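# Close the door between two rooms until it latches

## Task

Push the door that separates the two rooms fully closed so that its latch catches. At the finish the coffee table must still stand upright, and the robot must neither have toppled nor be left leaning; any of those counts as failure.

## Robot and tools

ROBOT. A simulated Hello Robot Stretch 4 with a single arm. It has an omni-wheel base, a lift running up a mast, an arm that telescopes straight forward, a three-axis wrist (yaw, pitch, roll) and a five-finger hand. It stands about 1.6 m tall, and the base rim lies within 0.23 m of the base origin. Loose objects may occasionally get a brief outside nudge.

FRAMES. Base frame: origin on the floor beneath the base centre, x forward, y left, z up, in metres. hand_pose is reported in this frame for the hand point, which sits 0.045 m in front of the palm (its +z runs along straight fingers, +y out of the palm). The odometry frame is the base frame as it was at the start. base_odometry comes from wheel turns only, so slip looks like travel. Its heading is in rad, left positive, within -3.142 to 3.142.

move. This is the only tool that commands motion. An action holds "base", "joints" or both, optionally with "speeds", "pace" and "contact_limits". Alternatively it holds only {"end_of_arm": "enable_torque"}, which re-powers wrist motors that shut off. All motions in one call begin together.
- base: an object with one relative offset, measured from where the last reported state put the base. translate_m is metres forward (+) or back, from -2 to 2. strafe_m is metres sideways, left positive, from -2 to 2. rotate_rad is an on-the-spot turn, counter-clockwise positive, from -3.2 to 3.2. Only translate_m and strafe_m may be combined; the base then drives a straight diagonal without turning.
- joints: an object of absolute targets keyed by joint name. lift_m is 0 to 1.2 m. arm_m is 0 to 0.55 m of extension. wrist_yaw_rad is -1.134 to 4.276 (0 points forward, positive turns left, 3.14 is folded back). wrist_pitch_rad is -1.117 to 4.259 (0 level, 1.57 pointing down). wrist_roll_rad is -1.117 to 4.259 (0 palm up, 1.57 palm toward the robot's right, 3.14 palm down). hand_little, hand_ring, hand_middle and hand_index each run from -1 (curled) to +1 (straight). hand_thumb_bend runs from -1 (bent) to +1 (straight). hand_thumb_turn runs from -1 (opposite the fingers) to +1 (beside the palm). hand_force_limit (-1 to 1) is a setting, not a motion: the fingertip force that stops a closing motor, about 0 to 10 N (15 N for the thumb). hand_speed (-0.96 to 1) is also a setting; both start at 0 and -0.8. A finger motor only starts when its own target changes.
- pace: "slow", "default", "fast" or "max". speeds: top speed per joint (wrist_pitch_rad, wrist_yaw_rad, wrist_roll_rad, lift_m, arm_m), in place of pace.
- contact_limits: 0 (gentlest) to 1 for arm_m, lift_m, translate_m, strafe_m or rotate_rad, with a default of 0.5. Give each limit only in the same call as its own command. A base limit carries over until the next call naming "base". Even at 0, the arm stops only after a fairly firm push.
- cameras: a list from head_camera, head_left_camera, head_right_camera, wrist_camera, or "all". blocking: true or omitted waits until everything rests; false returns within about half a second while motion continues.
A call with no action just returns state and images. An out-of-range joint target is clipped, and the result says so. Other out-of-range values are refused, and an unknown key makes the call invalid. If a call is refused, or an uncommanded stop occurs, the remaining motion calls in that reply are skipped.

OTHER TOOLS. wait(seconds 0 to 10) lets time pass and returns the state. stop brakes every running motion and can re-brake slack wheels. zoom_image takes a camera and region [x0, y0, x1, y1] in that image's pixels, at most 504 wide and 504 high. show_instructions lists the reference pages. finished_scene ends the scene irreversibly, so the door must be latched and remain so.

RESULTS. The "move" line says done or the worst status. base_status and joint_status can read moving, done, off_target (rested short of the target and may still push), contact_stop (held back, now slack), time_out (after 14 s), limit_stop_at_own_body, limit_stop_at_tilt (lean over 6 degrees; the lift, arm and wheels go slack) or torque_fault (a wrist motor is limp until enable_torque). on_its_own reports what the robot did unprompted. lidar_m holds 12 distances in metres over 30-degree sectors: the first is straight ahead, then counter-clockwise (4th left, 7th behind, 10th right). "-" means nothing seen, or something closer than 0.25 m. wrist_depth_mm is a 7x7 grid of depths in mm (100 to 2000), read from the top left. hand_stopped_by gives six words in the order little, ring, middle, index, thumb_bend, thumb_turn: moving, target, force, stalled or fault. The *_load_n values are fingertip loads in N, positive when pushed open. motor_effort is a percentage, with the peak in brackets. servo_current is in mA for the wrist servos. base_tilt is in degrees, forward and right positive, with an error of about 3 degrees. If turned_by_wheels and turned_by_imu drift apart by more than about 0.1 rad over a move, the base probably bumped something or slipped.

CAMERAS. head_camera is a 420x560 pinhole view. head_left_camera and head_right_camera are 420x672 fisheye views. wrist_camera is a 616x392 view mounted behind the palm's heel, and it can collide with things.

CAUTIONS. Close the door at moderate speed with low contact limits rather than slamming it, and never strike walls, the door frame or the coffee table hard. The table must not be tipped. Steady hard pushes or pulls, especially with the hand high, can tip the robot, so keep the lift low when pressing. Avoid self-collision: keep the hand off the base when lift_m is under about 0.25, and avoid combining upward tilt with roll, or a rightward yaw with upward tilt. Do not overload the fingers: push with the palm or the back of the hand rather than the fingertips.

Each tool is called after "Request:" as name(argument=value, ...), one argument or row to a line, values as JSON.

Reference images:

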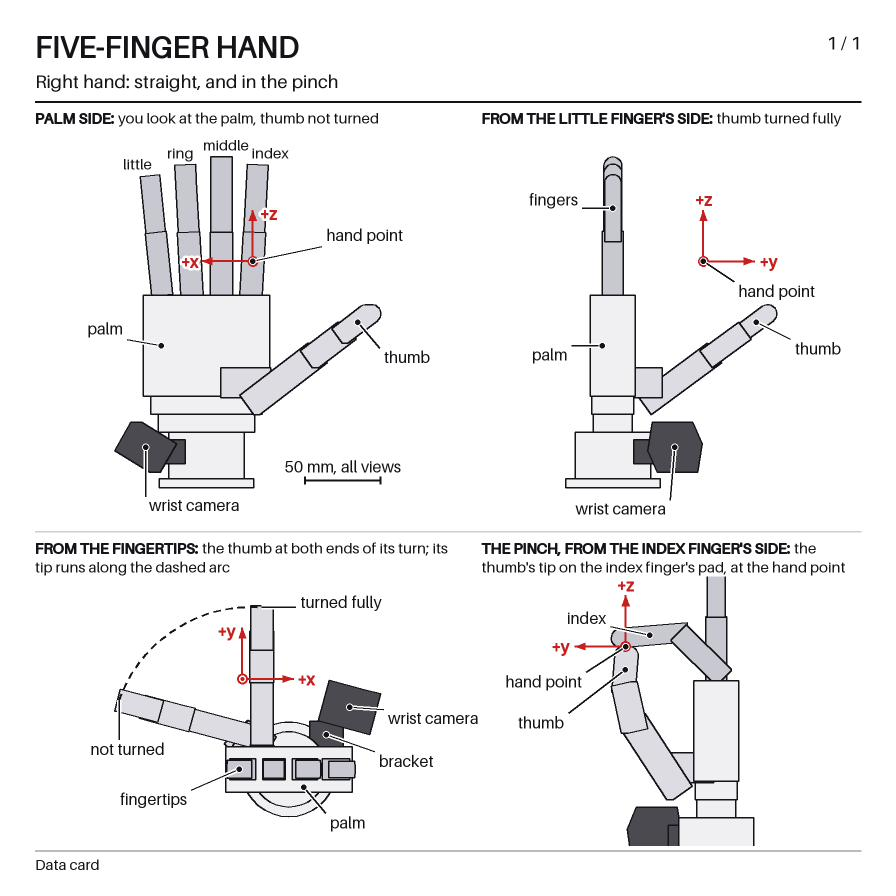

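## Session

Request:
move(
)

Scene clock: 0.00 s.
base_odometry: x=+0.000 y=+0.000 heading=+0.000
turned_by_wheels: +0.000
turned_by_imu: +0.000
base_tilt: forward=-0.9 right=-1.0
lidar_m: 1.54 1.46 1.16 0.80 0.73 0.75 0.74 0.69 0.73 0.93 1.21 2.75
base_status: not commanded
joint_positions: lift_m=+0.198 arm_m=+0.000 wrist_yaw_rad=+3.228 wrist_pitch_rad=+0.002 wrist_roll_rad=+0.000 hand_little=+1.000 hand_ring=+1.000 hand_middle=+1.000 hand_index=+1.000 hand_thumb_turn=+1.000 hand_thumb_bend=+1.000 hand_force_limit=+0.000 hand_speed=-0.800
joint_status: not commanded
measured_speeds: all 0
hand_stopped_by: target,target,target,target,target,target
little_load_n: 0.0
ring_load_n: 0.0
middle_load_n: 0.0
index_load_n: 0.0
thumb_bend_load_n: 0.0
thumb_turn_load_n: 0.0
motor_effort: lift_m=+18 arm_m=-5 wheel_0=+1 wheel_1=+0 wheel_2=-1
servo_current: wrist_yaw_rad=46 wrist_pitch_rad=52 wrist_roll_rad=39
hand_pose: x=-0.0600 y=+0.0986 z=+0.4354 quat_wxyz=(-0.521, -0.522, +0.478, +0.477) (m; base frame)
wrist_depth_mm: - - 135 - 1118 854 707 / - - 135 - 1098 842 723 / - 110 137 208 1118 866 732 / 145 133 158 - 1138 866 750 / 201 - - - 1118 878 - / 207 - 133 132 - - - / 206 - - - - - -
pictures: head_camera, head_left_camera, head_right_camera, wrist_camera

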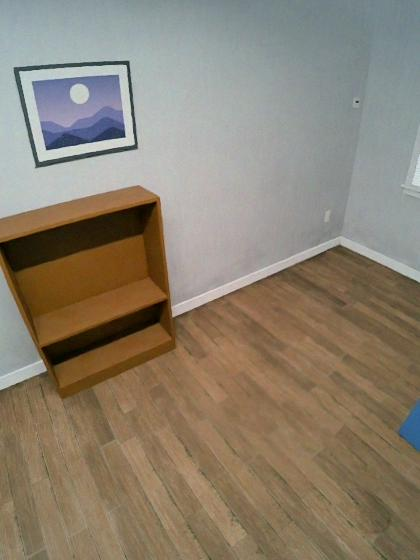

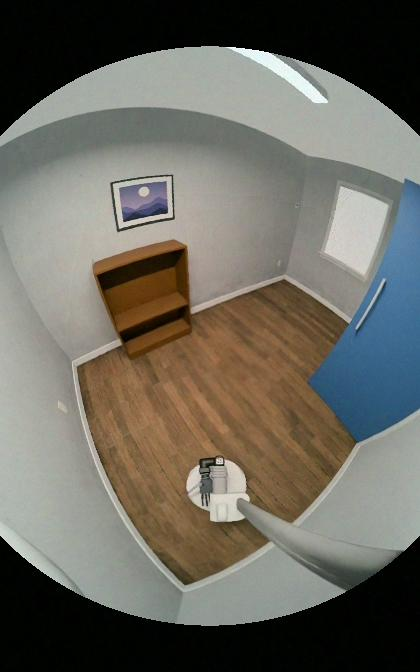

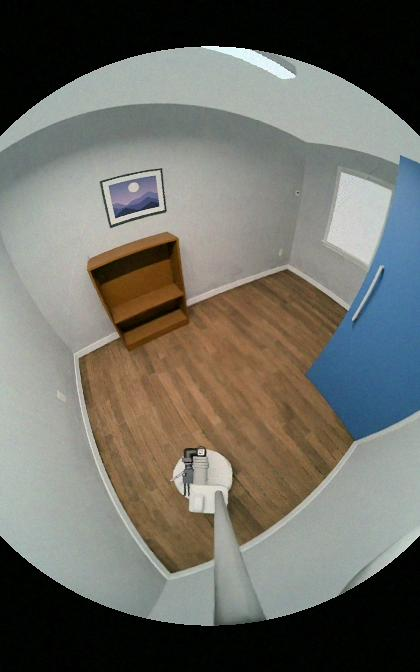

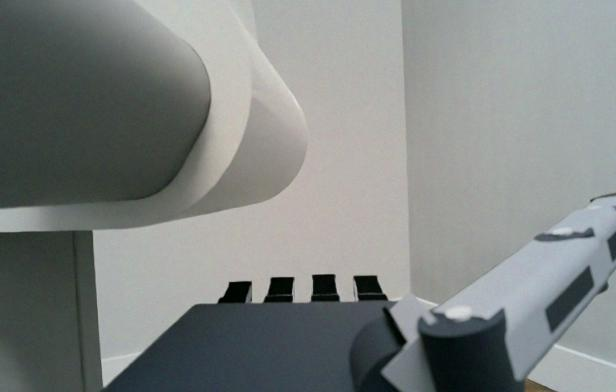

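Request:
move(
  base={"rotate_rad": -0.9},
  cameras=["head_camera", "head_left_camera", "head_right_camera"],
)

Scene clock: 3.83 s.
move: done
base_odometry: x=+0.000 y=+0.000 heading=-0.900
turned_by_wheels: -0.900
turned_by_imu: -0.903
base_tilt: forward=-0.9 right=-1.0
lidar_m: 1.23 2.33 1.49 1.42 1.00 0.76 0.75 0.82 0.71 0.70 0.75 1.08
base_status: done
joint_positions: lift_m=+0.198 arm_m=+0.000 wrist_yaw_rad=+3.228 wrist_pitch_rad=+0.002 wrist_roll_rad=+0.000 hand_little=+1.000 hand_ring=+1.000 hand_middle=+1.000 hand_index=+1.000 hand_thumb_turn=+1.000 hand_thumb_bend=+1.000 hand_force_limit=+0.000 hand_speed=-0.800
joint_status: not commanded
measured_speeds: all 0
hand_stopped_by: target,target,target,target,target,target
little_load_n: 0.0
ring_load_n: 0.0
middle_load_n: 0.0
index_load_n: 0.0
thumb_bend_load_n: 0.0
thumb_turn_load_n: 0.0
motor_effort: lift_m=+18(19) arm_m=-5(5) wheel_0=+2(6) wheel_1=+1(10) wheel_2=+0(6)
servo_current: wrist_yaw_rad=46(72) wrist_pitch_rad=33(59) wrist_roll_rad=52(59)
hand_pose: x=-0.0600 y=+0.0986 z=+0.4354 quat_wxyz=(-0.521, -0.522, +0.478, +0.477) (m; base frame)
wrist_depth_mm: - - 136 904 854 809 788 / - - 135 891 854 831 778 / - 110 137 245 866 820 809 / 145 133 158 878 866 831 798 / 200 - - 891 878 842 - / 207 - 133 131 196 - - / 205 - - - - - -
pictures: head_camera, head_left_camera, head_right_camera

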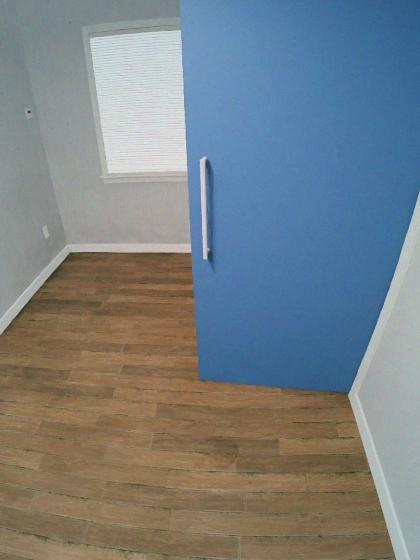

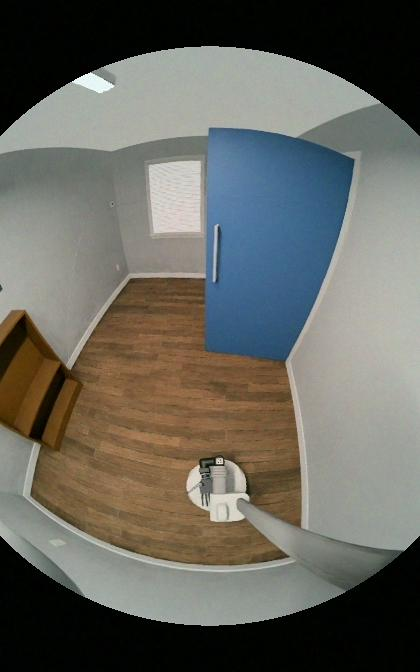

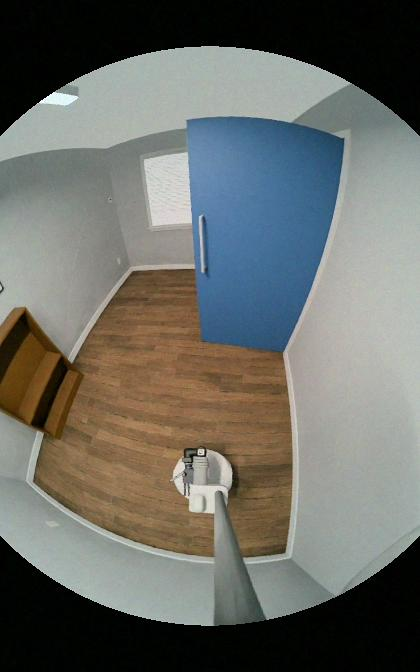

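Request:
move(
  base={"translate_m": 0.7, "strafe_m": 0.55},
  cameras=["head_camera", "head_left_camera", "head_right_camera"],
)

Request:
move(
  base={"translate_m": 0.8},
  cameras=["head_camera", "head_left_camera", "head_right_camera"],
)

Scene clock: 19.73 s.
move: done
base_odometry: x=+0.866 y=-0.206 heading=-0.900
turned_by_wheels: +0.000
turned_by_imu: -0.001
base_tilt: forward=-0.9 right=-0.9
lidar_m: 2.24 1.55 1.19 0.83 0.92 1.44 1.41 1.50 1.35 1.30 0.85 0.75
base_status: done
joint_positions: lift_m=+0.198 arm_m=+0.000 wrist_yaw_rad=+3.228 wrist_pitch_rad=+0.002 wrist_roll_rad=+0.000 hand_little=+1.000 hand_ring=+1.000 hand_middle=+1.000 hand_index=+1.000 hand_thumb_turn=+1.000 hand_thumb_bend=+1.000 hand_force_limit=+0.000 hand_speed=-0.800
joint_status: not commanded
measured_speeds: all 0
hand_stopped_by: target,target,target,target,target,target
little_load_n: 0.0
ring_load_n: 0.0
middle_load_n: 0.0
index_load_n: 0.0
thumb_bend_load_n: 0.0
thumb_turn_load_n: 0.0
motor_effort: lift_m=+19(19) arm_m=-4(5) wheel_0=-2(5) wheel_1=-1(12) wheel_2=+1(8)
servo_current: wrist_yaw_rad=33(78) wrist_pitch_rad=39(72) wrist_roll_rad=33(65)
hand_pose: x=-0.0600 y=+0.0986 z=+0.4354 quat_wxyz=(-0.521, -0.522, +0.478, +0.477) (m; base frame)
wrist_depth_mm: - - 135 - - - - / - - 135 - - - - / - 110 137 208 - - - / 145 133 158 - - - - / 200 - - - - - - / 206 1308 177 131 - - - / 205 236 - - - - -
pictures: head_camera, head_left_camera, head_right_camera

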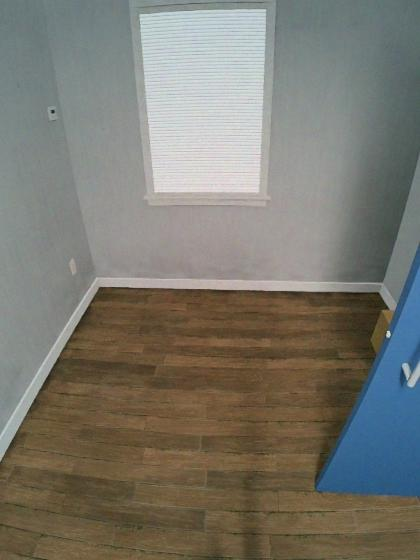

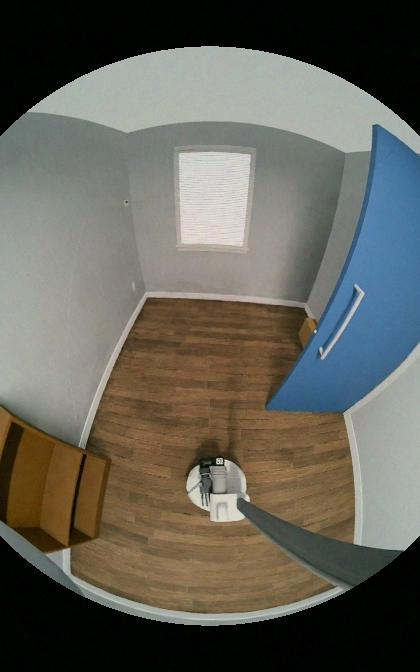

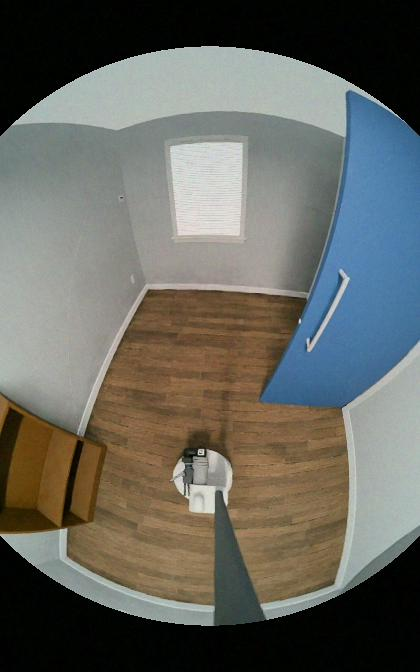

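Scene clock: 23.90 s.
move: done
base_odometry: x=+1.363 y=-0.833 heading=-0.900
turned_by_wheels: +0.000
turned_by_imu: +0.000
base_tilt: forward=-0.9 right=-1.0
lidar_m: 1.46 1.44 1.12 1.09 1.05 1.29 2.20 1.86 0.44 0.44 1.20 1.49
base_status: done
joint_positions: lift_m=+0.198 arm_m=+0.000 wrist_yaw_rad=+3.228 wrist_pitch_rad=+0.002 wrist_roll_rad=+0.000 hand_little=+1.000 hand_ring=+1.000 hand_middle=+1.000 hand_index=+1.000 hand_thumb_turn=+1.000 hand_thumb_bend=+1.000 hand_force_limit=+0.000 hand_speed=-0.800
joint_status: not commanded
measured_speeds: all 0
hand_stopped_by: target,target,target,target,target,target
little_load_n: 0.0
ring_load_n: 0.0
middle_load_n: 0.0
index_load_n: 0.0
thumb_bend_load_n: 0.0
thumb_turn_load_n: 0.0
motor_effort: lift_m=+19(19) arm_m=-4(5) wheel_0=+2(7) wheel_1=+1(8) wheel_2=+1(9)
servo_current: wrist_yaw_rad=65(72) wrist_pitch_rad=39(65) wrist_roll_rad=65(65)
hand_pose: x=-0.0600 y=+0.0986 z=+0.4354 quat_wxyz=(-0.521, -0.522, +0.478, +0.477) (m; base frame)
wrist_depth_mm: - - 136 - - - - / - - 135 - - - - / - 110 137 245 - - - / 145 133 163 - - - - / 200 - - - - - - / 207 1255 204 132 196 - - / 205 236 - - - - -
pictures: head_camera, head_left_camera, head_right_camera

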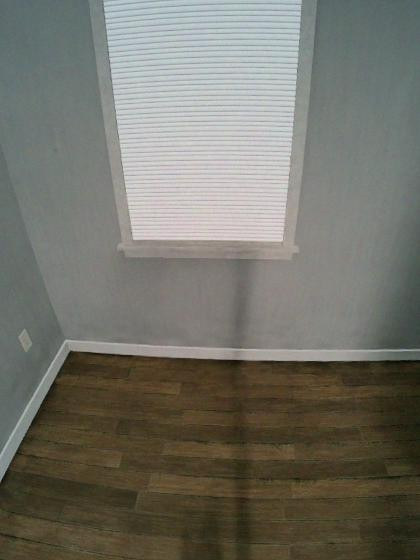

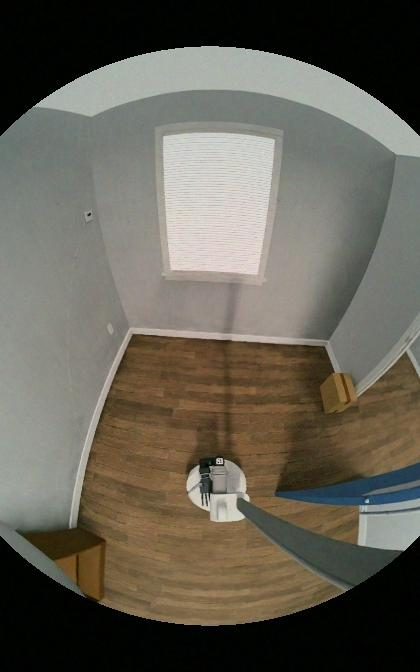

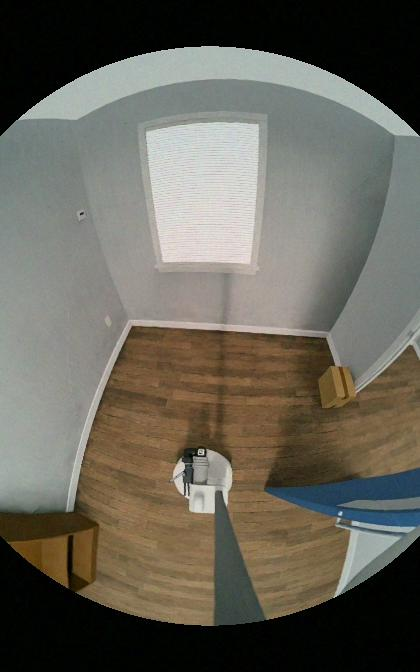

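Request:
move(
  base={"translate_m": 0.25},
)

Request:
move(
  base={"rotate_rad": -1.57},
  cameras=["head_camera", "head_left_camera", "head_right_camera"],
)

Scene clock: 29.03 s.
move: done
base_odometry: x=+1.519 y=-1.029 heading=-0.900
turned_by_wheels: +0.000
turned_by_imu: -0.001
base_tilt: forward=-0.9 right=-1.0
lidar_m: 1.19 1.29 1.11 1.06 1.13 1.26 2.45 2.01 0.59 1.14 1.14 1.23
base_status: done
joint_positions: lift_m=+0.198 arm_m=+0.000 wrist_yaw_rad=+3.228 wrist_pitch_rad=+0.002 wrist_roll_rad=+0.000 hand_little=+1.000 hand_ring=+1.000 hand_middle=+1.000 hand_index=+1.000 hand_thumb_turn=+1.000 hand_thumb_bend=+1.000 hand_force_limit=+0.000 hand_speed=-0.800
joint_status: not commanded
measured_speeds: all 0
hand_stopped_by: target,target,target,target,target,target
little_load_n: 0.0
ring_load_n: 0.0
middle_load_n: 0.0
index_load_n: 0.0
thumb_bend_load_n: 0.0
thumb_turn_load_n: 0.0
motor_effort: lift_m=+18(19) arm_m=-5(5) wheel_0=+0(7) wheel_1=+0(8) wheel_2=+1(8)
servo_current: wrist_yaw_rad=72(72) wrist_pitch_rad=39(59) wrist_roll_rad=39(65)
hand_pose: x=-0.0600 y=+0.0986 z=+0.4354 quat_wxyz=(-0.521, -0.522, +0.478, +0.477) (m; base frame)
wrist_depth_mm: - - 135 - - - 1661 / - - 135 - - - 1661 / - 110 137 246 - - 1708 / 145 133 163 - - - 1661 / 200 - - - - - - / 208 1308 204 132 196 - - / 205 236 - - - - -
pictures: none

Scene clock: 31.10 s.
move: done
base_odometry: x=+1.519 y=-1.029 heading=-2.470
turned_by_wheels: -1.570
turned_by_imu: -1.574
base_tilt: forward=-0.9 right=-1.0
lidar_m: 1.15 1.15 1.22 1.17 1.26 1.11 1.07 1.14 1.25 2.48 1.89 0.58
base_status: done
joint_positions: lift_m=+0.198 arm_m=+0.000 wrist_yaw_rad=+3.228 wrist_pitch_rad=+0.002 wrist_roll_rad=+0.000 hand_little=+1.000 hand_ring=+1.000 hand_middle=+1.000 hand_index=+1.000 hand_thumb_turn=+1.000 hand_thumb_bend=+1.000 hand_force_limit=+0.000 hand_speed=-0.800
joint_status: not commanded
measured_speeds: all 0
hand_stopped_by: target,target,target,target,target,target
little_load_n: 0.0
ring_load_n: 0.0
middle_load_n: 0.0
index_load_n: 0.0
thumb_bend_load_n: 0.0
thumb_turn_load_n: 0.0
motor_effort: lift_m=+19(19) arm_m=-5(5) wheel_0=-1(7) wheel_1=+0(9) wheel_2=-1(6)
servo_current: wrist_yaw_rad=52(72) wrist_pitch_rad=33(59) wrist_roll_rad=46(59)
hand_pose: x=-0.0600 y=+0.0986 z=+0.4354 quat_wxyz=(-0.521, -0.522, +0.478, +0.477) (m; base frame)
wrist_depth_mm: - - 136 - - - - / - - 135 - - - - / - 110 137 208 - - - / 145 133 158 - - - - / 201 - - - - - - / 208 1160 133 131 - - - / 206 236 - - - - -
pictures: head_camera, head_left_camera, head_right_camera

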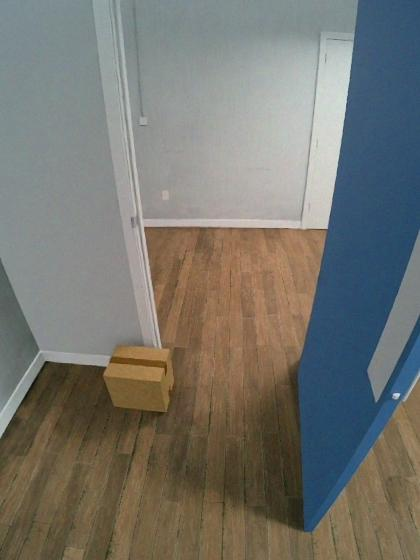

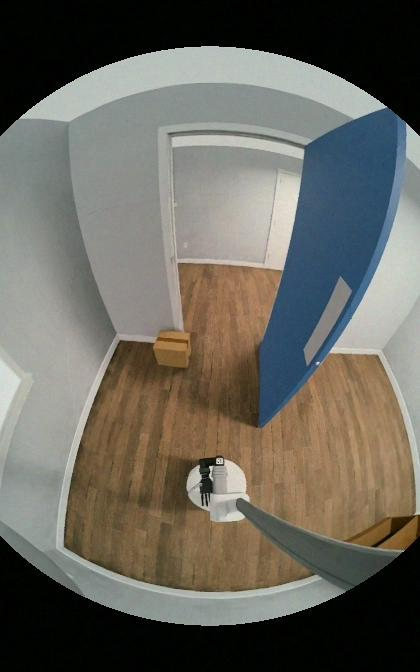

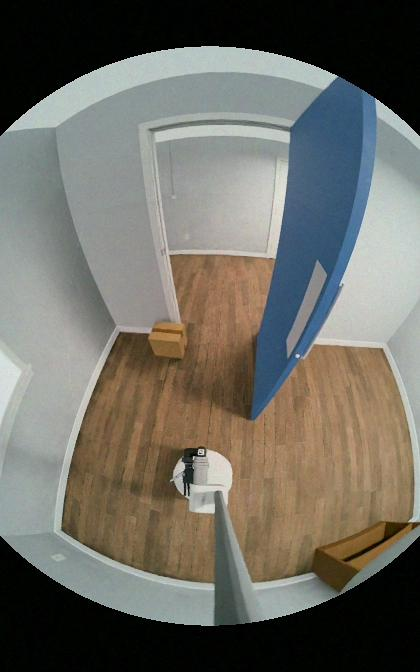

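Request:
zoom_image(
  camera="head_camera",
  region=[60, 200, 360, 500],
)

Scaled by 1.680 from the camera's 420x560 image, which has a finer 1200x1600 frame.

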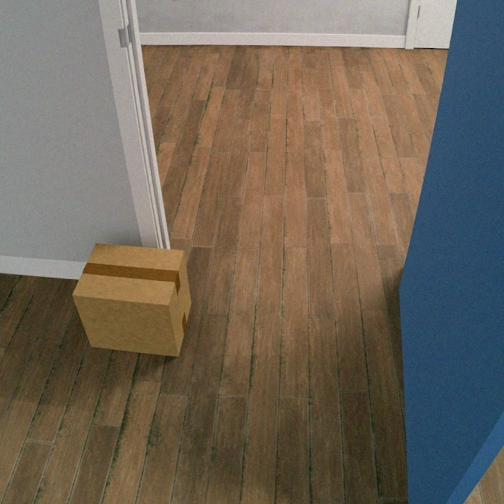

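Request:
zoom_image(
  camera="head_camera",
  region=[240, 300, 420, 480],
)

Request:
zoom_image(
  camera="head_right_camera",
  region=[130, 230, 330, 430],
)

Scaled by 2.800 from the camera's 420x560 image, which has a finer 1200x1600 frame.

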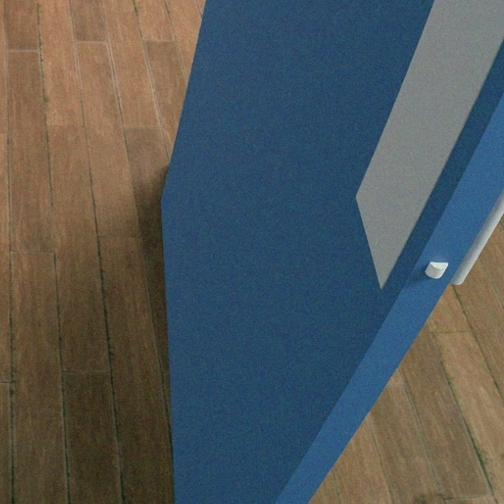

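Scaled by 2.520 from the camera's 420x672 image, which has a finer 600x960 frame.

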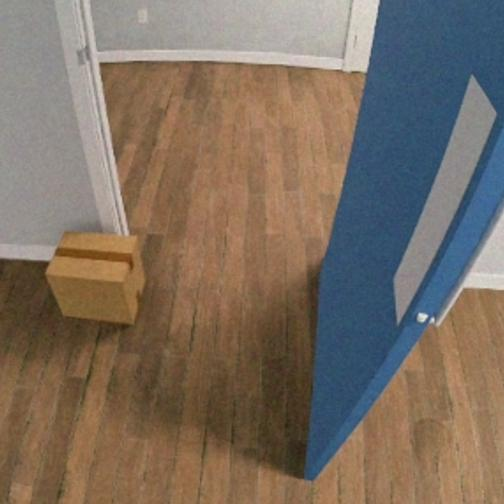

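Request:
move(
  base={"translate_m": 1.05},
  cameras=["head_camera", "head_left_camera", "head_right_camera"],
)

Scene clock: 62.17 s.
move: done
base_odometry: x=+0.697 y=-1.682 heading=-2.470
turned_by_wheels: +0.000
turned_by_imu: -0.001
base_tilt: forward=-0.9 right=-1.0
lidar_m: 2.56 0.36 0.25 0.26 1.24 1.76 2.11 0.55 0.45 0.42 0.52 2.65
base_status: done
joint_positions: lift_m=+0.198 arm_m=+0.000 wrist_yaw_rad=+3.228 wrist_pitch_rad=+0.002 wrist_roll_rad=+0.000 hand_little=+1.000 hand_ring=+1.000 hand_middle=+1.000 hand_index=+1.000 hand_thumb_turn=+1.000 hand_thumb_bend=+1.000 hand_force_limit=+0.000 hand_speed=-0.800
joint_status: not commanded
measured_speeds: all 0
hand_stopped_by: target,target,target,target,target,target
little_load_n: 0.0
ring_load_n: 0.0
middle_load_n: 0.0
index_load_n: 0.0
thumb_bend_load_n: 0.0
thumb_turn_load_n: 0.0
motor_effort: lift_m=+19(19) arm_m=-5(5) wheel_0=-1(8) wheel_1=+0(10) wheel_2=+1(9)
servo_current: wrist_yaw_rad=65(78) wrist_pitch_rad=46(59) wrist_roll_rad=52(65)
hand_pose: x=-0.0600 y=+0.0986 z=+0.4354 quat_wxyz=(-0.521, -0.522, +0.478, +0.477) (m; base frame)
wrist_depth_mm: - - 135 - - - - / - - 135 - - - - / - 110 137 246 - - - / 145 133 163 - - - - / 201 - - - - - - / 208 1255 205 132 196 - - / 204 236 - - - - -
pictures: head_camera, head_left_camera, head_right_camera

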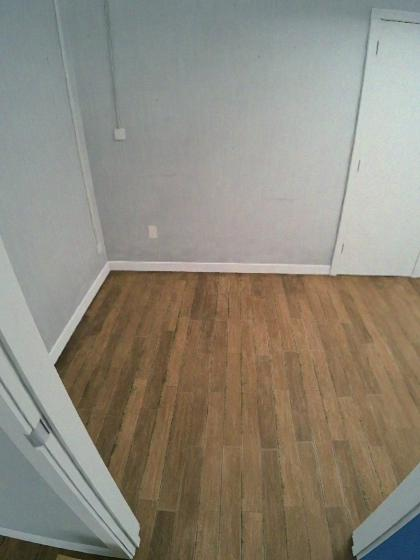

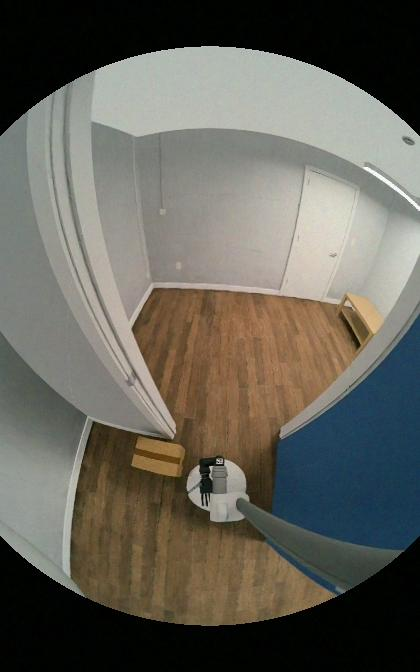

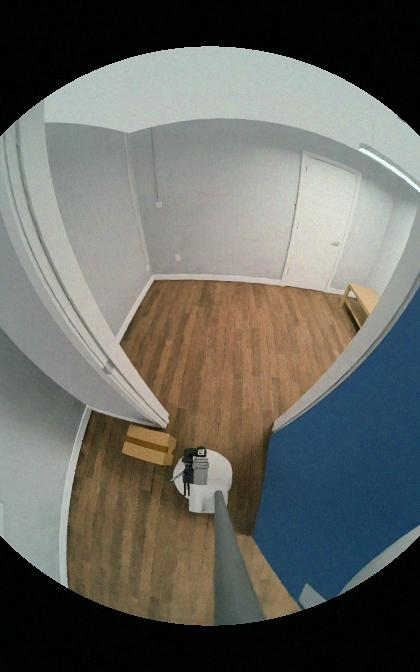

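Request:
move(
  base={"strafe_m": 0.5},
  pace="slow",
  cameras=["head_camera", "head_left_camera", "head_right_camera"],
)

Scene clock: 71.60 s.
move: done
base_odometry: x=+1.008 y=-2.073 heading=-2.470
turned_by_wheels: +0.000
turned_by_imu: -0.006
base_tilt: forward=-1.0 right=-1.0
lidar_m: 0.34 0.25 0.25 0.65 0.71 1.00 2.09 2.26 0.93 0.92 1.06 0.37
base_status: done
joint_positions: lift_m=+0.198 arm_m=+0.000 wrist_yaw_rad=+3.228 wrist_pitch_rad=+0.002 wrist_roll_rad=+0.000 hand_little=+1.000 hand_ring=+1.000 hand_middle=+1.000 hand_index=+1.000 hand_thumb_turn=+1.000 hand_thumb_bend=+1.000 hand_force_limit=+0.000 hand_speed=-0.800
joint_status: not commanded
measured_speeds: all 0
hand_stopped_by: target,target,target,target,target,target
little_load_n: 0.0
ring_load_n: 0.0
middle_load_n: 0.0
index_load_n: 0.0
thumb_bend_load_n: 0.0
thumb_turn_load_n: 0.0
motor_effort: lift_m=+19(19) arm_m=-5(5) wheel_0=-13(17) wheel_1=+16(23) wheel_2=-8(9)
servo_current: wrist_yaw_rad=39(78) wrist_pitch_rad=39(65) wrist_roll_rad=39(65)
hand_pose: x=-0.0600 y=+0.0986 z=+0.4354 quat_wxyz=(-0.521, -0.522, +0.478, +0.477) (m; base frame)
wrist_depth_mm: - - 135 - - - 1255 / - - 135 - - - 1366 / - 110 137 246 - - - / 145 134 163 - - - - / 201 - - - - - - / 208 1255 204 132 196 - - / 205 237 - - - - -
pictures: head_camera, head_left_camera, head_right_camera

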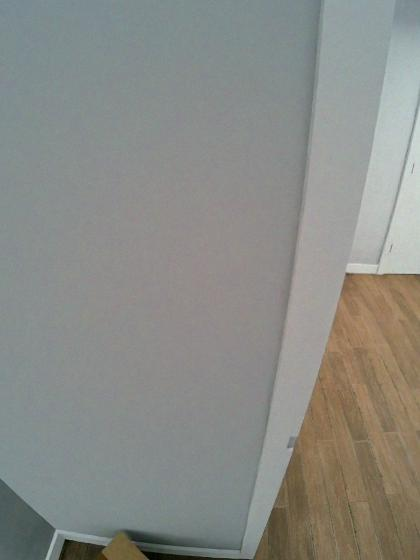

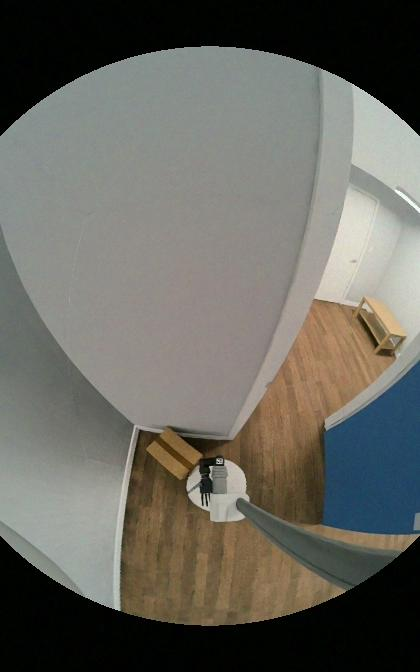

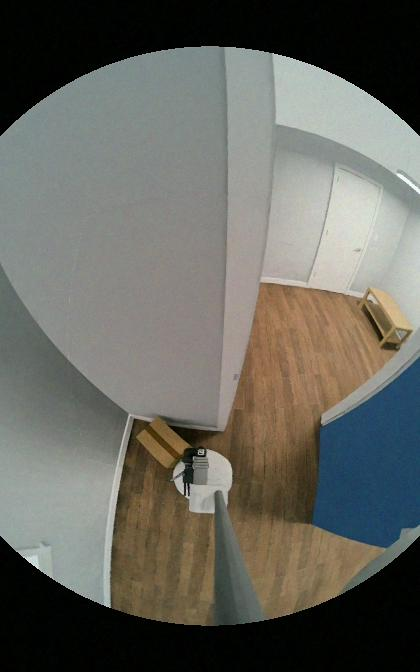

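Request:
move(
  base={"translate_m": -1.05},
)

Request:
move(
  base={"strafe_m": -1.3},
  cameras=["head_camera", "head_left_camera"],
)

Scene clock: 90.17 s.
move: done
base_odometry: x=+1.830 y=-1.420 heading=-2.471
turned_by_wheels: +0.000
turned_by_imu: -0.005
base_tilt: forward=-1.0 right=-1.0
lidar_m: 1.11 0.99 0.73 0.70 0.78 1.06 1.04 1.12 1.66 2.98 0.95 1.34
base_status: done
joint_positions: lift_m=+0.198 arm_m=+0.000 wrist_yaw_rad=+3.228 wrist_pitch_rad=+0.002 wrist_roll_rad=+0.000 hand_little=+1.000 hand_ring=+1.000 hand_middle=+1.000 hand_index=+1.000 hand_thumb_turn=+1.000 hand_thumb_bend=+1.000 hand_force_limit=+0.000 hand_speed=-0.800
joint_status: not commanded
measured_speeds: all 0
hand_stopped_by: target,target,target,target,target,target
little_load_n: 0.0
ring_load_n: 0.0
middle_load_n: 0.0
index_load_n: 0.0
thumb_bend_load_n: 0.0
thumb_turn_load_n: 0.0
motor_effort: lift_m=+18(19) arm_m=-5(5) wheel_0=-2(13) wheel_1=-1(15) wheel_2=-2(9)
servo_current: wrist_yaw_rad=52(78) wrist_pitch_rad=46(65) wrist_roll_rad=46(59)
hand_pose: x=-0.0600 y=+0.0986 z=+0.4354 quat_wxyz=(-0.521, -0.522, +0.478, +0.477) (m; base frame)
wrist_depth_mm: - - 135 - - - - / - - 135 - - - - / - 110 137 209 - - - / 145 134 158 - - 1078 - / 202 - - - - - - / 208 1182 133 131 - - - / 206 236 - - - - -
pictures: none

Scene clock: 95.83 s.
move: done
base_odometry: x=+1.022 y=-0.402 heading=-2.471
turned_by_wheels: +0.000
turned_by_imu: -0.003
base_tilt: forward=-0.9 right=-1.0
lidar_m: 1.14 0.58 1.84 1.99 1.53 1.15 0.85 0.90 1.33 1.66 1.77 1.36
base_status: done
joint_positions: lift_m=+0.198 arm_m=+0.000 wrist_yaw_rad=+3.228 wrist_pitch_rad=+0.002 wrist_roll_rad=+0.000 hand_little=+1.000 hand_ring=+1.000 hand_middle=+1.000 hand_index=+1.000 hand_thumb_turn=+1.000 hand_thumb_bend=+1.000 hand_force_limit=+0.000 hand_speed=-0.800
joint_status: not commanded
measured_speeds: all 0
hand_stopped_by: target,target,target,target,target,target
little_load_n: 0.0
ring_load_n: 0.0
middle_load_n: 0.0
index_load_n: 0.0
thumb_bend_load_n: 0.0
thumb_turn_load_n: 0.0
motor_effort: lift_m=+18(19) arm_m=-5(5) wheel_0=-2(9) wheel_1=+0(13) wheel_2=-1(3)
servo_current: wrist_yaw_rad=78(78) wrist_pitch_rad=46(65) wrist_roll_rad=52(65)
hand_pose: x=-0.0600 y=+0.0986 z=+0.4354 quat_wxyz=(-0.521, -0.522, +0.478, +0.477) (m; base frame)
wrist_depth_mm: - - 136 - - - - / - - 135 - - - - / - 110 137 208 - - - / 145 133 163 285 - - - / 200 1397 1308 1025 - - - / 208 1078 205 132 - - - / 205 237 - - - - -
pictures: head_camera, head_left_camera

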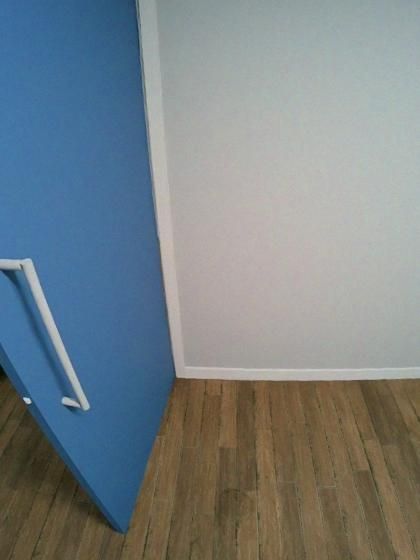

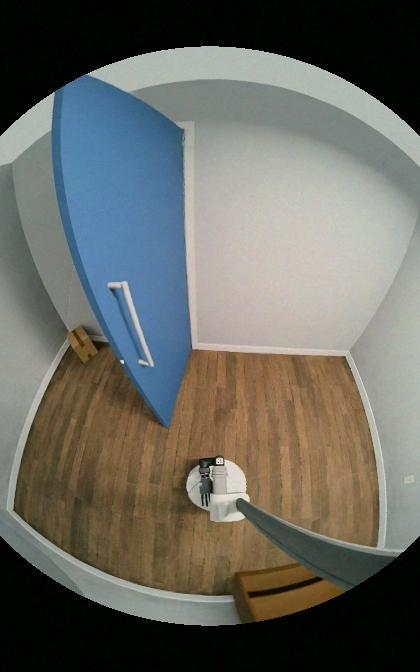

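Request:
move(
  base={"translate_m": 0.62, "strafe_m": 0.13},
)

Request:
move(
  base={"rotate_rad": 0.785},
  cameras=["head_camera", "head_left_camera", "head_right_camera"],
)

Scene clock: 117.57 s.
move: done
base_odometry: x=+0.617 y=-0.889 heading=-2.471
turned_by_wheels: +0.000
turned_by_imu: -0.001
base_tilt: forward=-0.9 right=-0.9
lidar_m: 0.56 0.27 0.25 0.25 0.25 1.75 1.47 1.57 1.89 1.85 0.93 0.74
base_status: done
joint_positions: lift_m=+0.198 arm_m=+0.000 wrist_yaw_rad=+3.228 wrist_pitch_rad=+0.002 wrist_roll_rad=+0.000 hand_little=+1.000 hand_ring=+1.000 hand_middle=+1.000 hand_index=+1.000 hand_thumb_turn=+1.000 hand_thumb_bend=+1.000 hand_force_limit=+0.000 hand_speed=-0.800
joint_status: not commanded
measured_speeds: all 0
hand_stopped_by: target,target,target,target,target,target
little_load_n: 0.0
ring_load_n: 0.0
middle_load_n: 0.0
index_load_n: 0.0
thumb_bend_load_n: 0.0
thumb_turn_load_n: 0.0
motor_effort: lift_m=+18(19) arm_m=-5(5) wheel_0=+0(6) wheel_1=+0(11) wheel_2=+2(9)
servo_current: wrist_yaw_rad=33(78) wrist_pitch_rad=39(59) wrist_roll_rad=52(59)
hand_pose: x=-0.0600 y=+0.0986 z=+0.4354 quat_wxyz=(-0.521, -0.522, +0.478, +0.477) (m; base frame)
wrist_depth_mm: - - 135 - - - - / - - 135 - - - - / - 110 137 209 - - - / 145 133 163 285 - - - / 201 1756 1983 1756 - - - / 208 1281 204 132 195 - - / 205 236 - - - - -
pictures: none

Scene clock: 119.10 s.
move: done
base_odometry: x=+0.617 y=-0.889 heading=-1.686
turned_by_wheels: +0.785
turned_by_imu: +0.786
base_tilt: forward=-0.9 right=-1.0
lidar_m: 0.25 0.25 0.25 1.93 1.74 1.51 1.78 1.86 1.29 0.81 0.71 0.32
base_status: done
joint_positions: lift_m=+0.198 arm_m=+0.000 wrist_yaw_rad=+3.228 wrist_pitch_rad=+0.002 wrist_roll_rad=+0.000 hand_little=+1.000 hand_ring=+1.000 hand_middle=+1.000 hand_index=+1.000 hand_thumb_turn=+1.000 hand_thumb_bend=+1.000 hand_force_limit=+0.000 hand_speed=-0.800
joint_status: not commanded
measured_speeds: all 0
hand_stopped_by: target,target,target,target,target,target
little_load_n: 0.5
ring_load_n: 0.0
middle_load_n: 0.0
index_load_n: 0.5
thumb_bend_load_n: 0.0
thumb_turn_load_n: 0.0
motor_effort: lift_m=+19(19) arm_m=-5(5) wheel_0=+0(6) wheel_1=+0(9) wheel_2=+0(6)
servo_current: wrist_yaw_rad=33(65) wrist_pitch_rad=46(59) wrist_roll_rad=52(59)
hand_pose: x=-0.0600 y=+0.0986 z=+0.4354 quat_wxyz=(-0.521, -0.522, +0.478, +0.477) (m; base frame)
wrist_depth_mm: - - 135 - - 1661 1499 / - - 135 - - 1863 1618 / - 110 137 245 - 1863 1537 / 145 134 163 - - 1863 1537 / 201 - - - - 1708 - / 208 1255 206 132 195 - - / 206 236 - - - - -
pictures: head_camera, head_left_camera, head_right_camera

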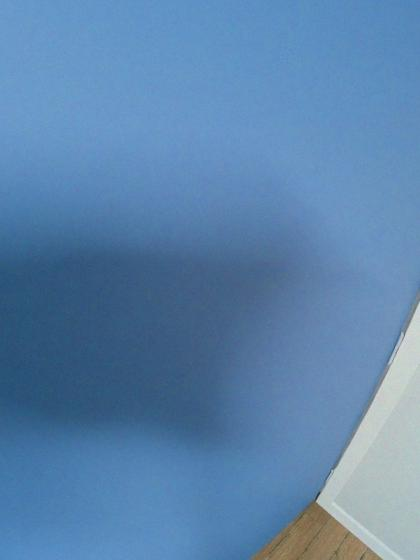

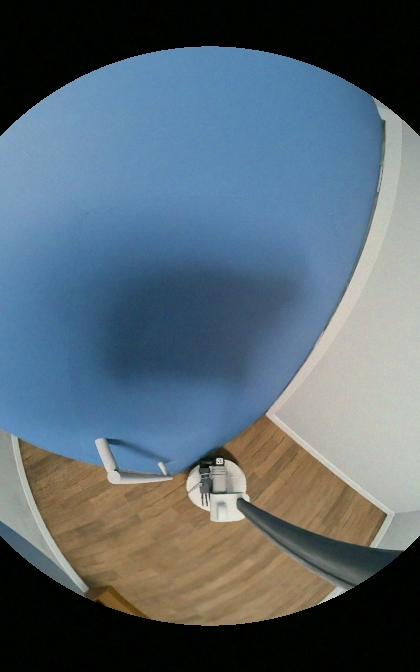

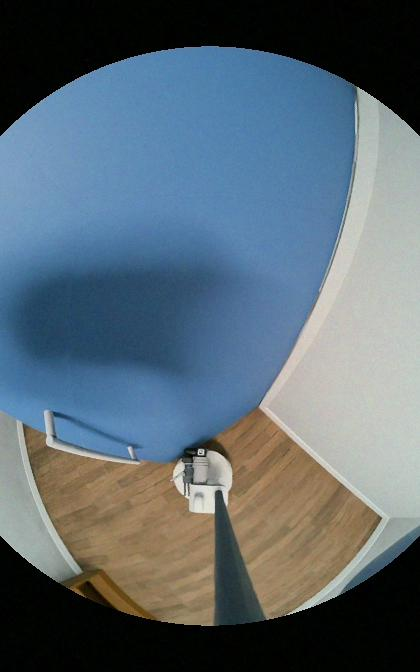

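Request:
move(
  base={"translate_m": 0.21, "strafe_m": 0.2},
  pace="slow",
  cameras=["head_left_camera", "head_right_camera"],
)

Scene clock: 124.63 s.
move: done
base_odometry: x=+0.792 y=-1.121 heading=-1.686
turned_by_wheels: +0.000
turned_by_imu: -0.002
base_tilt: forward=-0.9 right=-1.0
lidar_m: 0.25 0.25 0.25 1.89 1.73 1.56 1.76 2.15 1.36 0.82 0.43 0.25
base_status: done
joint_positions: lift_m=+0.198 arm_m=+0.000 wrist_yaw_rad=+3.228 wrist_pitch_rad=+0.002 wrist_roll_rad=+0.000 hand_little=+1.000 hand_ring=+1.000 hand_middle=+1.000 hand_index=+1.000 hand_thumb_turn=+1.000 hand_thumb_bend=+1.000 hand_force_limit=+0.000 hand_speed=-0.800
joint_status: not commanded
measured_speeds: all 0
hand_stopped_by: target,target,target,target,target,target
little_load_n: -0.5
ring_load_n: 0.0
middle_load_n: 0.0
index_load_n: 0.0
thumb_bend_load_n: 0.0
thumb_turn_load_n: 0.0
motor_effort: lift_m=+19(19) arm_m=+4(5) wheel_0=-1(4) wheel_1=+1(9) wheel_2=-2(7)
servo_current: wrist_yaw_rad=33(78) wrist_pitch_rad=33(59) wrist_roll_rad=39(65)
hand_pose: x=-0.0601 y=+0.0986 z=+0.4354 quat_wxyz=(-0.521, -0.522, +0.478, +0.477) (m; base frame)
wrist_depth_mm: - - 135 - - 1661 - / - - 135 - - 1756 - / - 109 136 285 - 1808 - / 145 136 159 - - 1863 - / 199 - - - - 1708 - / 206 1308 204 132 195 - - / 204 236 - - - - -
pictures: head_left_camera, head_right_camera

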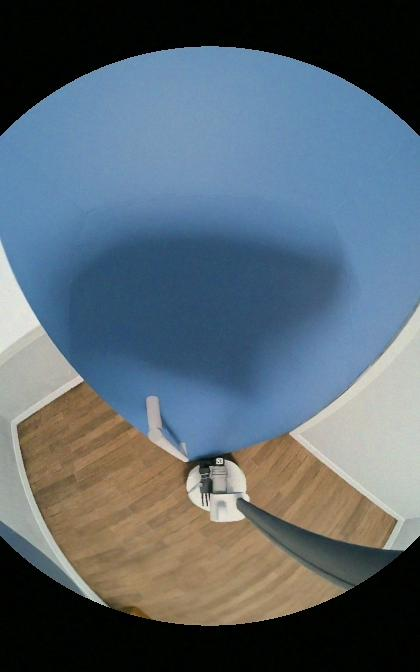

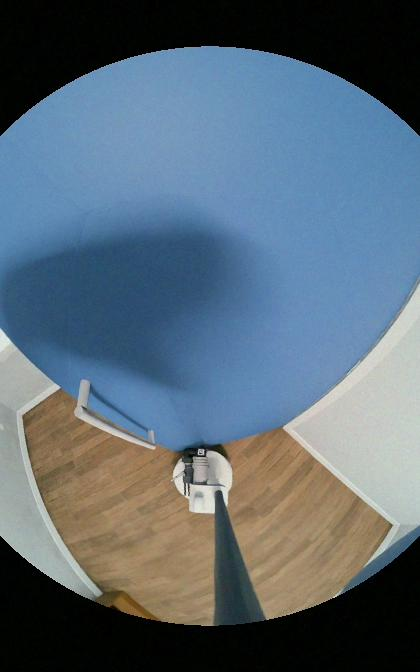

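Request:
move(
  base={"translate_m": -0.05, "strafe_m": -0.014},
)

Request:
move(
  base={"rotate_rad": 1.31},
)

Request:
move(
  base={"translate_m": 0.183, "strafe_m": -0.256},
  pace="slow",
)

Request:
move(
  base={"translate_m": 0.079, "strafe_m": -0.25},
  pace="slow",
  cameras=["head_left_camera", "head_right_camera"],
)

Scene clock: 132.87 s.
move: done
base_odometry: x=+0.784 y=-1.069 heading=-1.686
turned_by_wheels: +0.000
turned_by_imu: -0.002
base_tilt: forward=-0.9 right=-1.0
lidar_m: 0.25 0.25 0.28 1.89 1.68 1.51 1.74 2.08 1.39 0.85 0.56 0.30
base_status: done
joint_positions: lift_m=+0.198 arm_m=+0.000 wrist_yaw_rad=+3.228 wrist_pitch_rad=+0.002 wrist_roll_rad=+0.000 hand_little=+1.000 hand_ring=+1.000 hand_middle=+1.000 hand_index=+1.000 hand_thumb_turn=+1.000 hand_thumb_bend=+1.000 hand_force_limit=+0.000 hand_speed=-0.800
joint_status: not commanded
measured_speeds: all 0
hand_stopped_by: target,target,target,target,target,target
little_load_n: 0.0
ring_load_n: 0.0
middle_load_n: 0.0
index_load_n: 0.0
thumb_bend_load_n: -0.5
thumb_turn_load_n: 0.0
motor_effort: lift_m=+18(19) arm_m=+4(4) wheel_0=+0(4) wheel_1=+0(9) wheel_2=-2(9)
servo_current: wrist_yaw_rad=39(72) wrist_pitch_rad=46(59) wrist_roll_rad=52(59)
hand_pose: x=-0.0601 y=+0.0986 z=+0.4354 quat_wxyz=(-0.521, -0.522, +0.478, +0.477) (m; base frame)
wrist_depth_mm: - - 135 - - 1661 - / - - 134 - - 1863 - / - 109 136 256 - 1808 - / 145 137 159 - - 1808 1576 / 200 - - - - 1756 - / 206 1281 205 131 196 - - / 205 236 - - - - -
pictures: none

Scene clock: 134.77 s.
move: done
base_odometry: x=+0.784 y=-1.069 heading=-0.376
turned_by_wheels: +1.310
turned_by_imu: +1.312
base_tilt: forward=-0.9 right=-1.0
lidar_m: 1.71 1.76 1.69 1.52 2.13 2.04 1.03 0.77 0.38 0.27 0.25 0.25
base_status: done
joint_positions: lift_m=+0.198 arm_m=+0.000 wrist_yaw_rad=+3.228 wrist_pitch_rad=+0.002 wrist_roll_rad=+0.000 hand_little=+1.000 hand_ring=+1.000 hand_middle=+1.000 hand_index=+1.000 hand_thumb_turn=+1.000 hand_thumb_bend=+1.000 hand_force_limit=+0.000 hand_speed=-0.800
joint_status: not commanded
measured_speeds: all 0
hand_stopped_by: target,target,target,target,target,target
little_load_n: 0.0
ring_load_n: 0.0
middle_load_n: 0.0
index_load_n: 0.0
thumb_bend_load_n: -0.5
thumb_turn_load_n: 0.0
motor_effort: lift_m=+18(19) arm_m=+4(4) wheel_0=-2(7) wheel_1=+0(9) wheel_2=+1(8)
servo_current: wrist_yaw_rad=26(65) wrist_pitch_rad=52(59) wrist_roll_rad=39(59)
hand_pose: x=-0.0601 y=+0.0986 z=+0.4354 quat_wxyz=(-0.521, -0.522, +0.478, +0.477) (m; base frame)
wrist_depth_mm: - - 135 - - - - / - - 134 - - - - / - 109 136 219 - - - / 145 136 155 - - - - / 200 - - - - - - / 206 - 133 131 196 - - / 204 - - - - - -
pictures: none

Scene clock: 139.20 s.
move: done
base_odometry: x=+0.860 y=-1.375 heading=-0.376
turned_by_wheels: +0.000
turned_by_imu: -0.001
base_tilt: forward=-0.9 right=-1.0
lidar_m: 1.39 1.83 1.81 1.76 2.41 2.07 0.85 0.39 0.25 0.25 0.25 0.25
base_status: done
joint_positions: lift_m=+0.198 arm_m=+0.000 wrist_yaw_rad=+3.228 wrist_pitch_rad=+0.002 wrist_roll_rad=+0.000 hand_little=+1.000 hand_ring=+1.000 hand_middle=+1.000 hand_index=+1.000 hand_thumb_turn=+1.000 hand_thumb_bend=+1.000 hand_force_limit=+0.000 hand_speed=-0.800
joint_status: not commanded
measured_speeds: all 0
hand_stopped_by: target,target,target,target,target,target
little_load_n: 0.0
ring_load_n: 0.0
middle_load_n: 0.0
index_load_n: 0.0
thumb_bend_load_n: 0.0
thumb_turn_load_n: 0.0
motor_effort: lift_m=+19(19) arm_m=+4(4) wheel_0=+1(10) wheel_1=-2(7) wheel_2=-1(9)
servo_current: wrist_yaw_rad=46(72) wrist_pitch_rad=33(65) wrist_roll_rad=39(65)
hand_pose: x=-0.0601 y=+0.0986 z=+0.4354 quat_wxyz=(-0.521, -0.522, +0.478, +0.477) (m; base frame)
wrist_depth_mm: - - 135 - - - - / - - 135 - - - - / - 110 136 219 - - - / 145 136 156 - - - - / 200 854 - - - - - / 206 - 134 131 195 - - / 205 - - - - - -
pictures: none

Scene clock: 143.07 s.
move: done
base_odometry: x=+0.842 y=-1.636 heading=-0.376
turned_by_wheels: +0.000
turned_by_imu: -0.001
base_tilt: forward=-0.9 right=-1.0
lidar_m: 1.19 1.72 1.98 1.99 2.64 1.59 0.53 0.26 0.25 0.25 0.25 1.10
base_status: done
joint_positions: lift_m=+0.198 arm_m=+0.000 wrist_yaw_rad=+3.228 wrist_pitch_rad=+0.002 wrist_roll_rad=+0.000 hand_little=+1.000 hand_ring=+1.000 hand_middle=+1.000 hand_index=+1.000 hand_thumb_turn=+1.000 hand_thumb_bend=+1.000 hand_force_limit=+0.000 hand_speed=-0.800
joint_status: not commanded
measured_speeds: all 0
hand_stopped_by: target,target,target,target,target,target
little_load_n: 0.0
ring_load_n: 0.0
middle_load_n: 0.0
index_load_n: 0.0
thumb_bend_load_n: 0.0
thumb_turn_load_n: 0.0
motor_effort: lift_m=+19(19) arm_m=+4(4) wheel_0=+3(8) wheel_1=-2(8) wheel_2=+0(4)
servo_current: wrist_yaw_rad=46(78) wrist_pitch_rad=39(59) wrist_roll_rad=46(59)
hand_pose: x=-0.0601 y=+0.0986 z=+0.4354 quat_wxyz=(-0.521, -0.522, +0.478, +0.477) (m; base frame)
wrist_depth_mm: - - 135 - - - - / - - 135 - - - - / - 110 136 220 - - - / 145 136 156 282 - - - / 200 - - 904 - - - / 206 - 133 132 - - - / 204 - - - - - -
pictures: head_left_camera, head_right_camera

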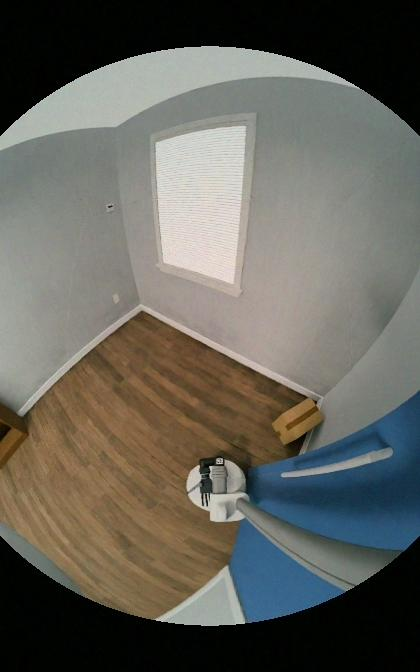

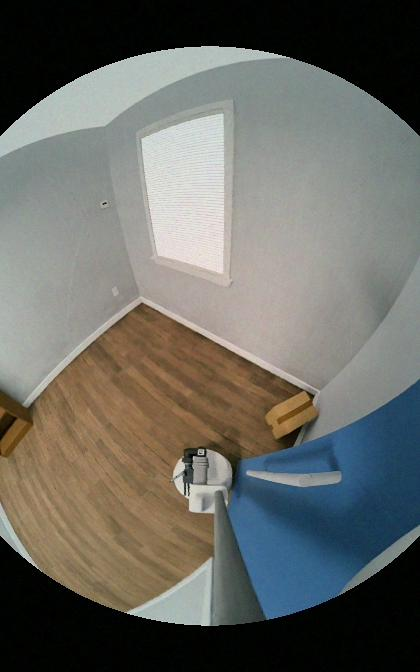

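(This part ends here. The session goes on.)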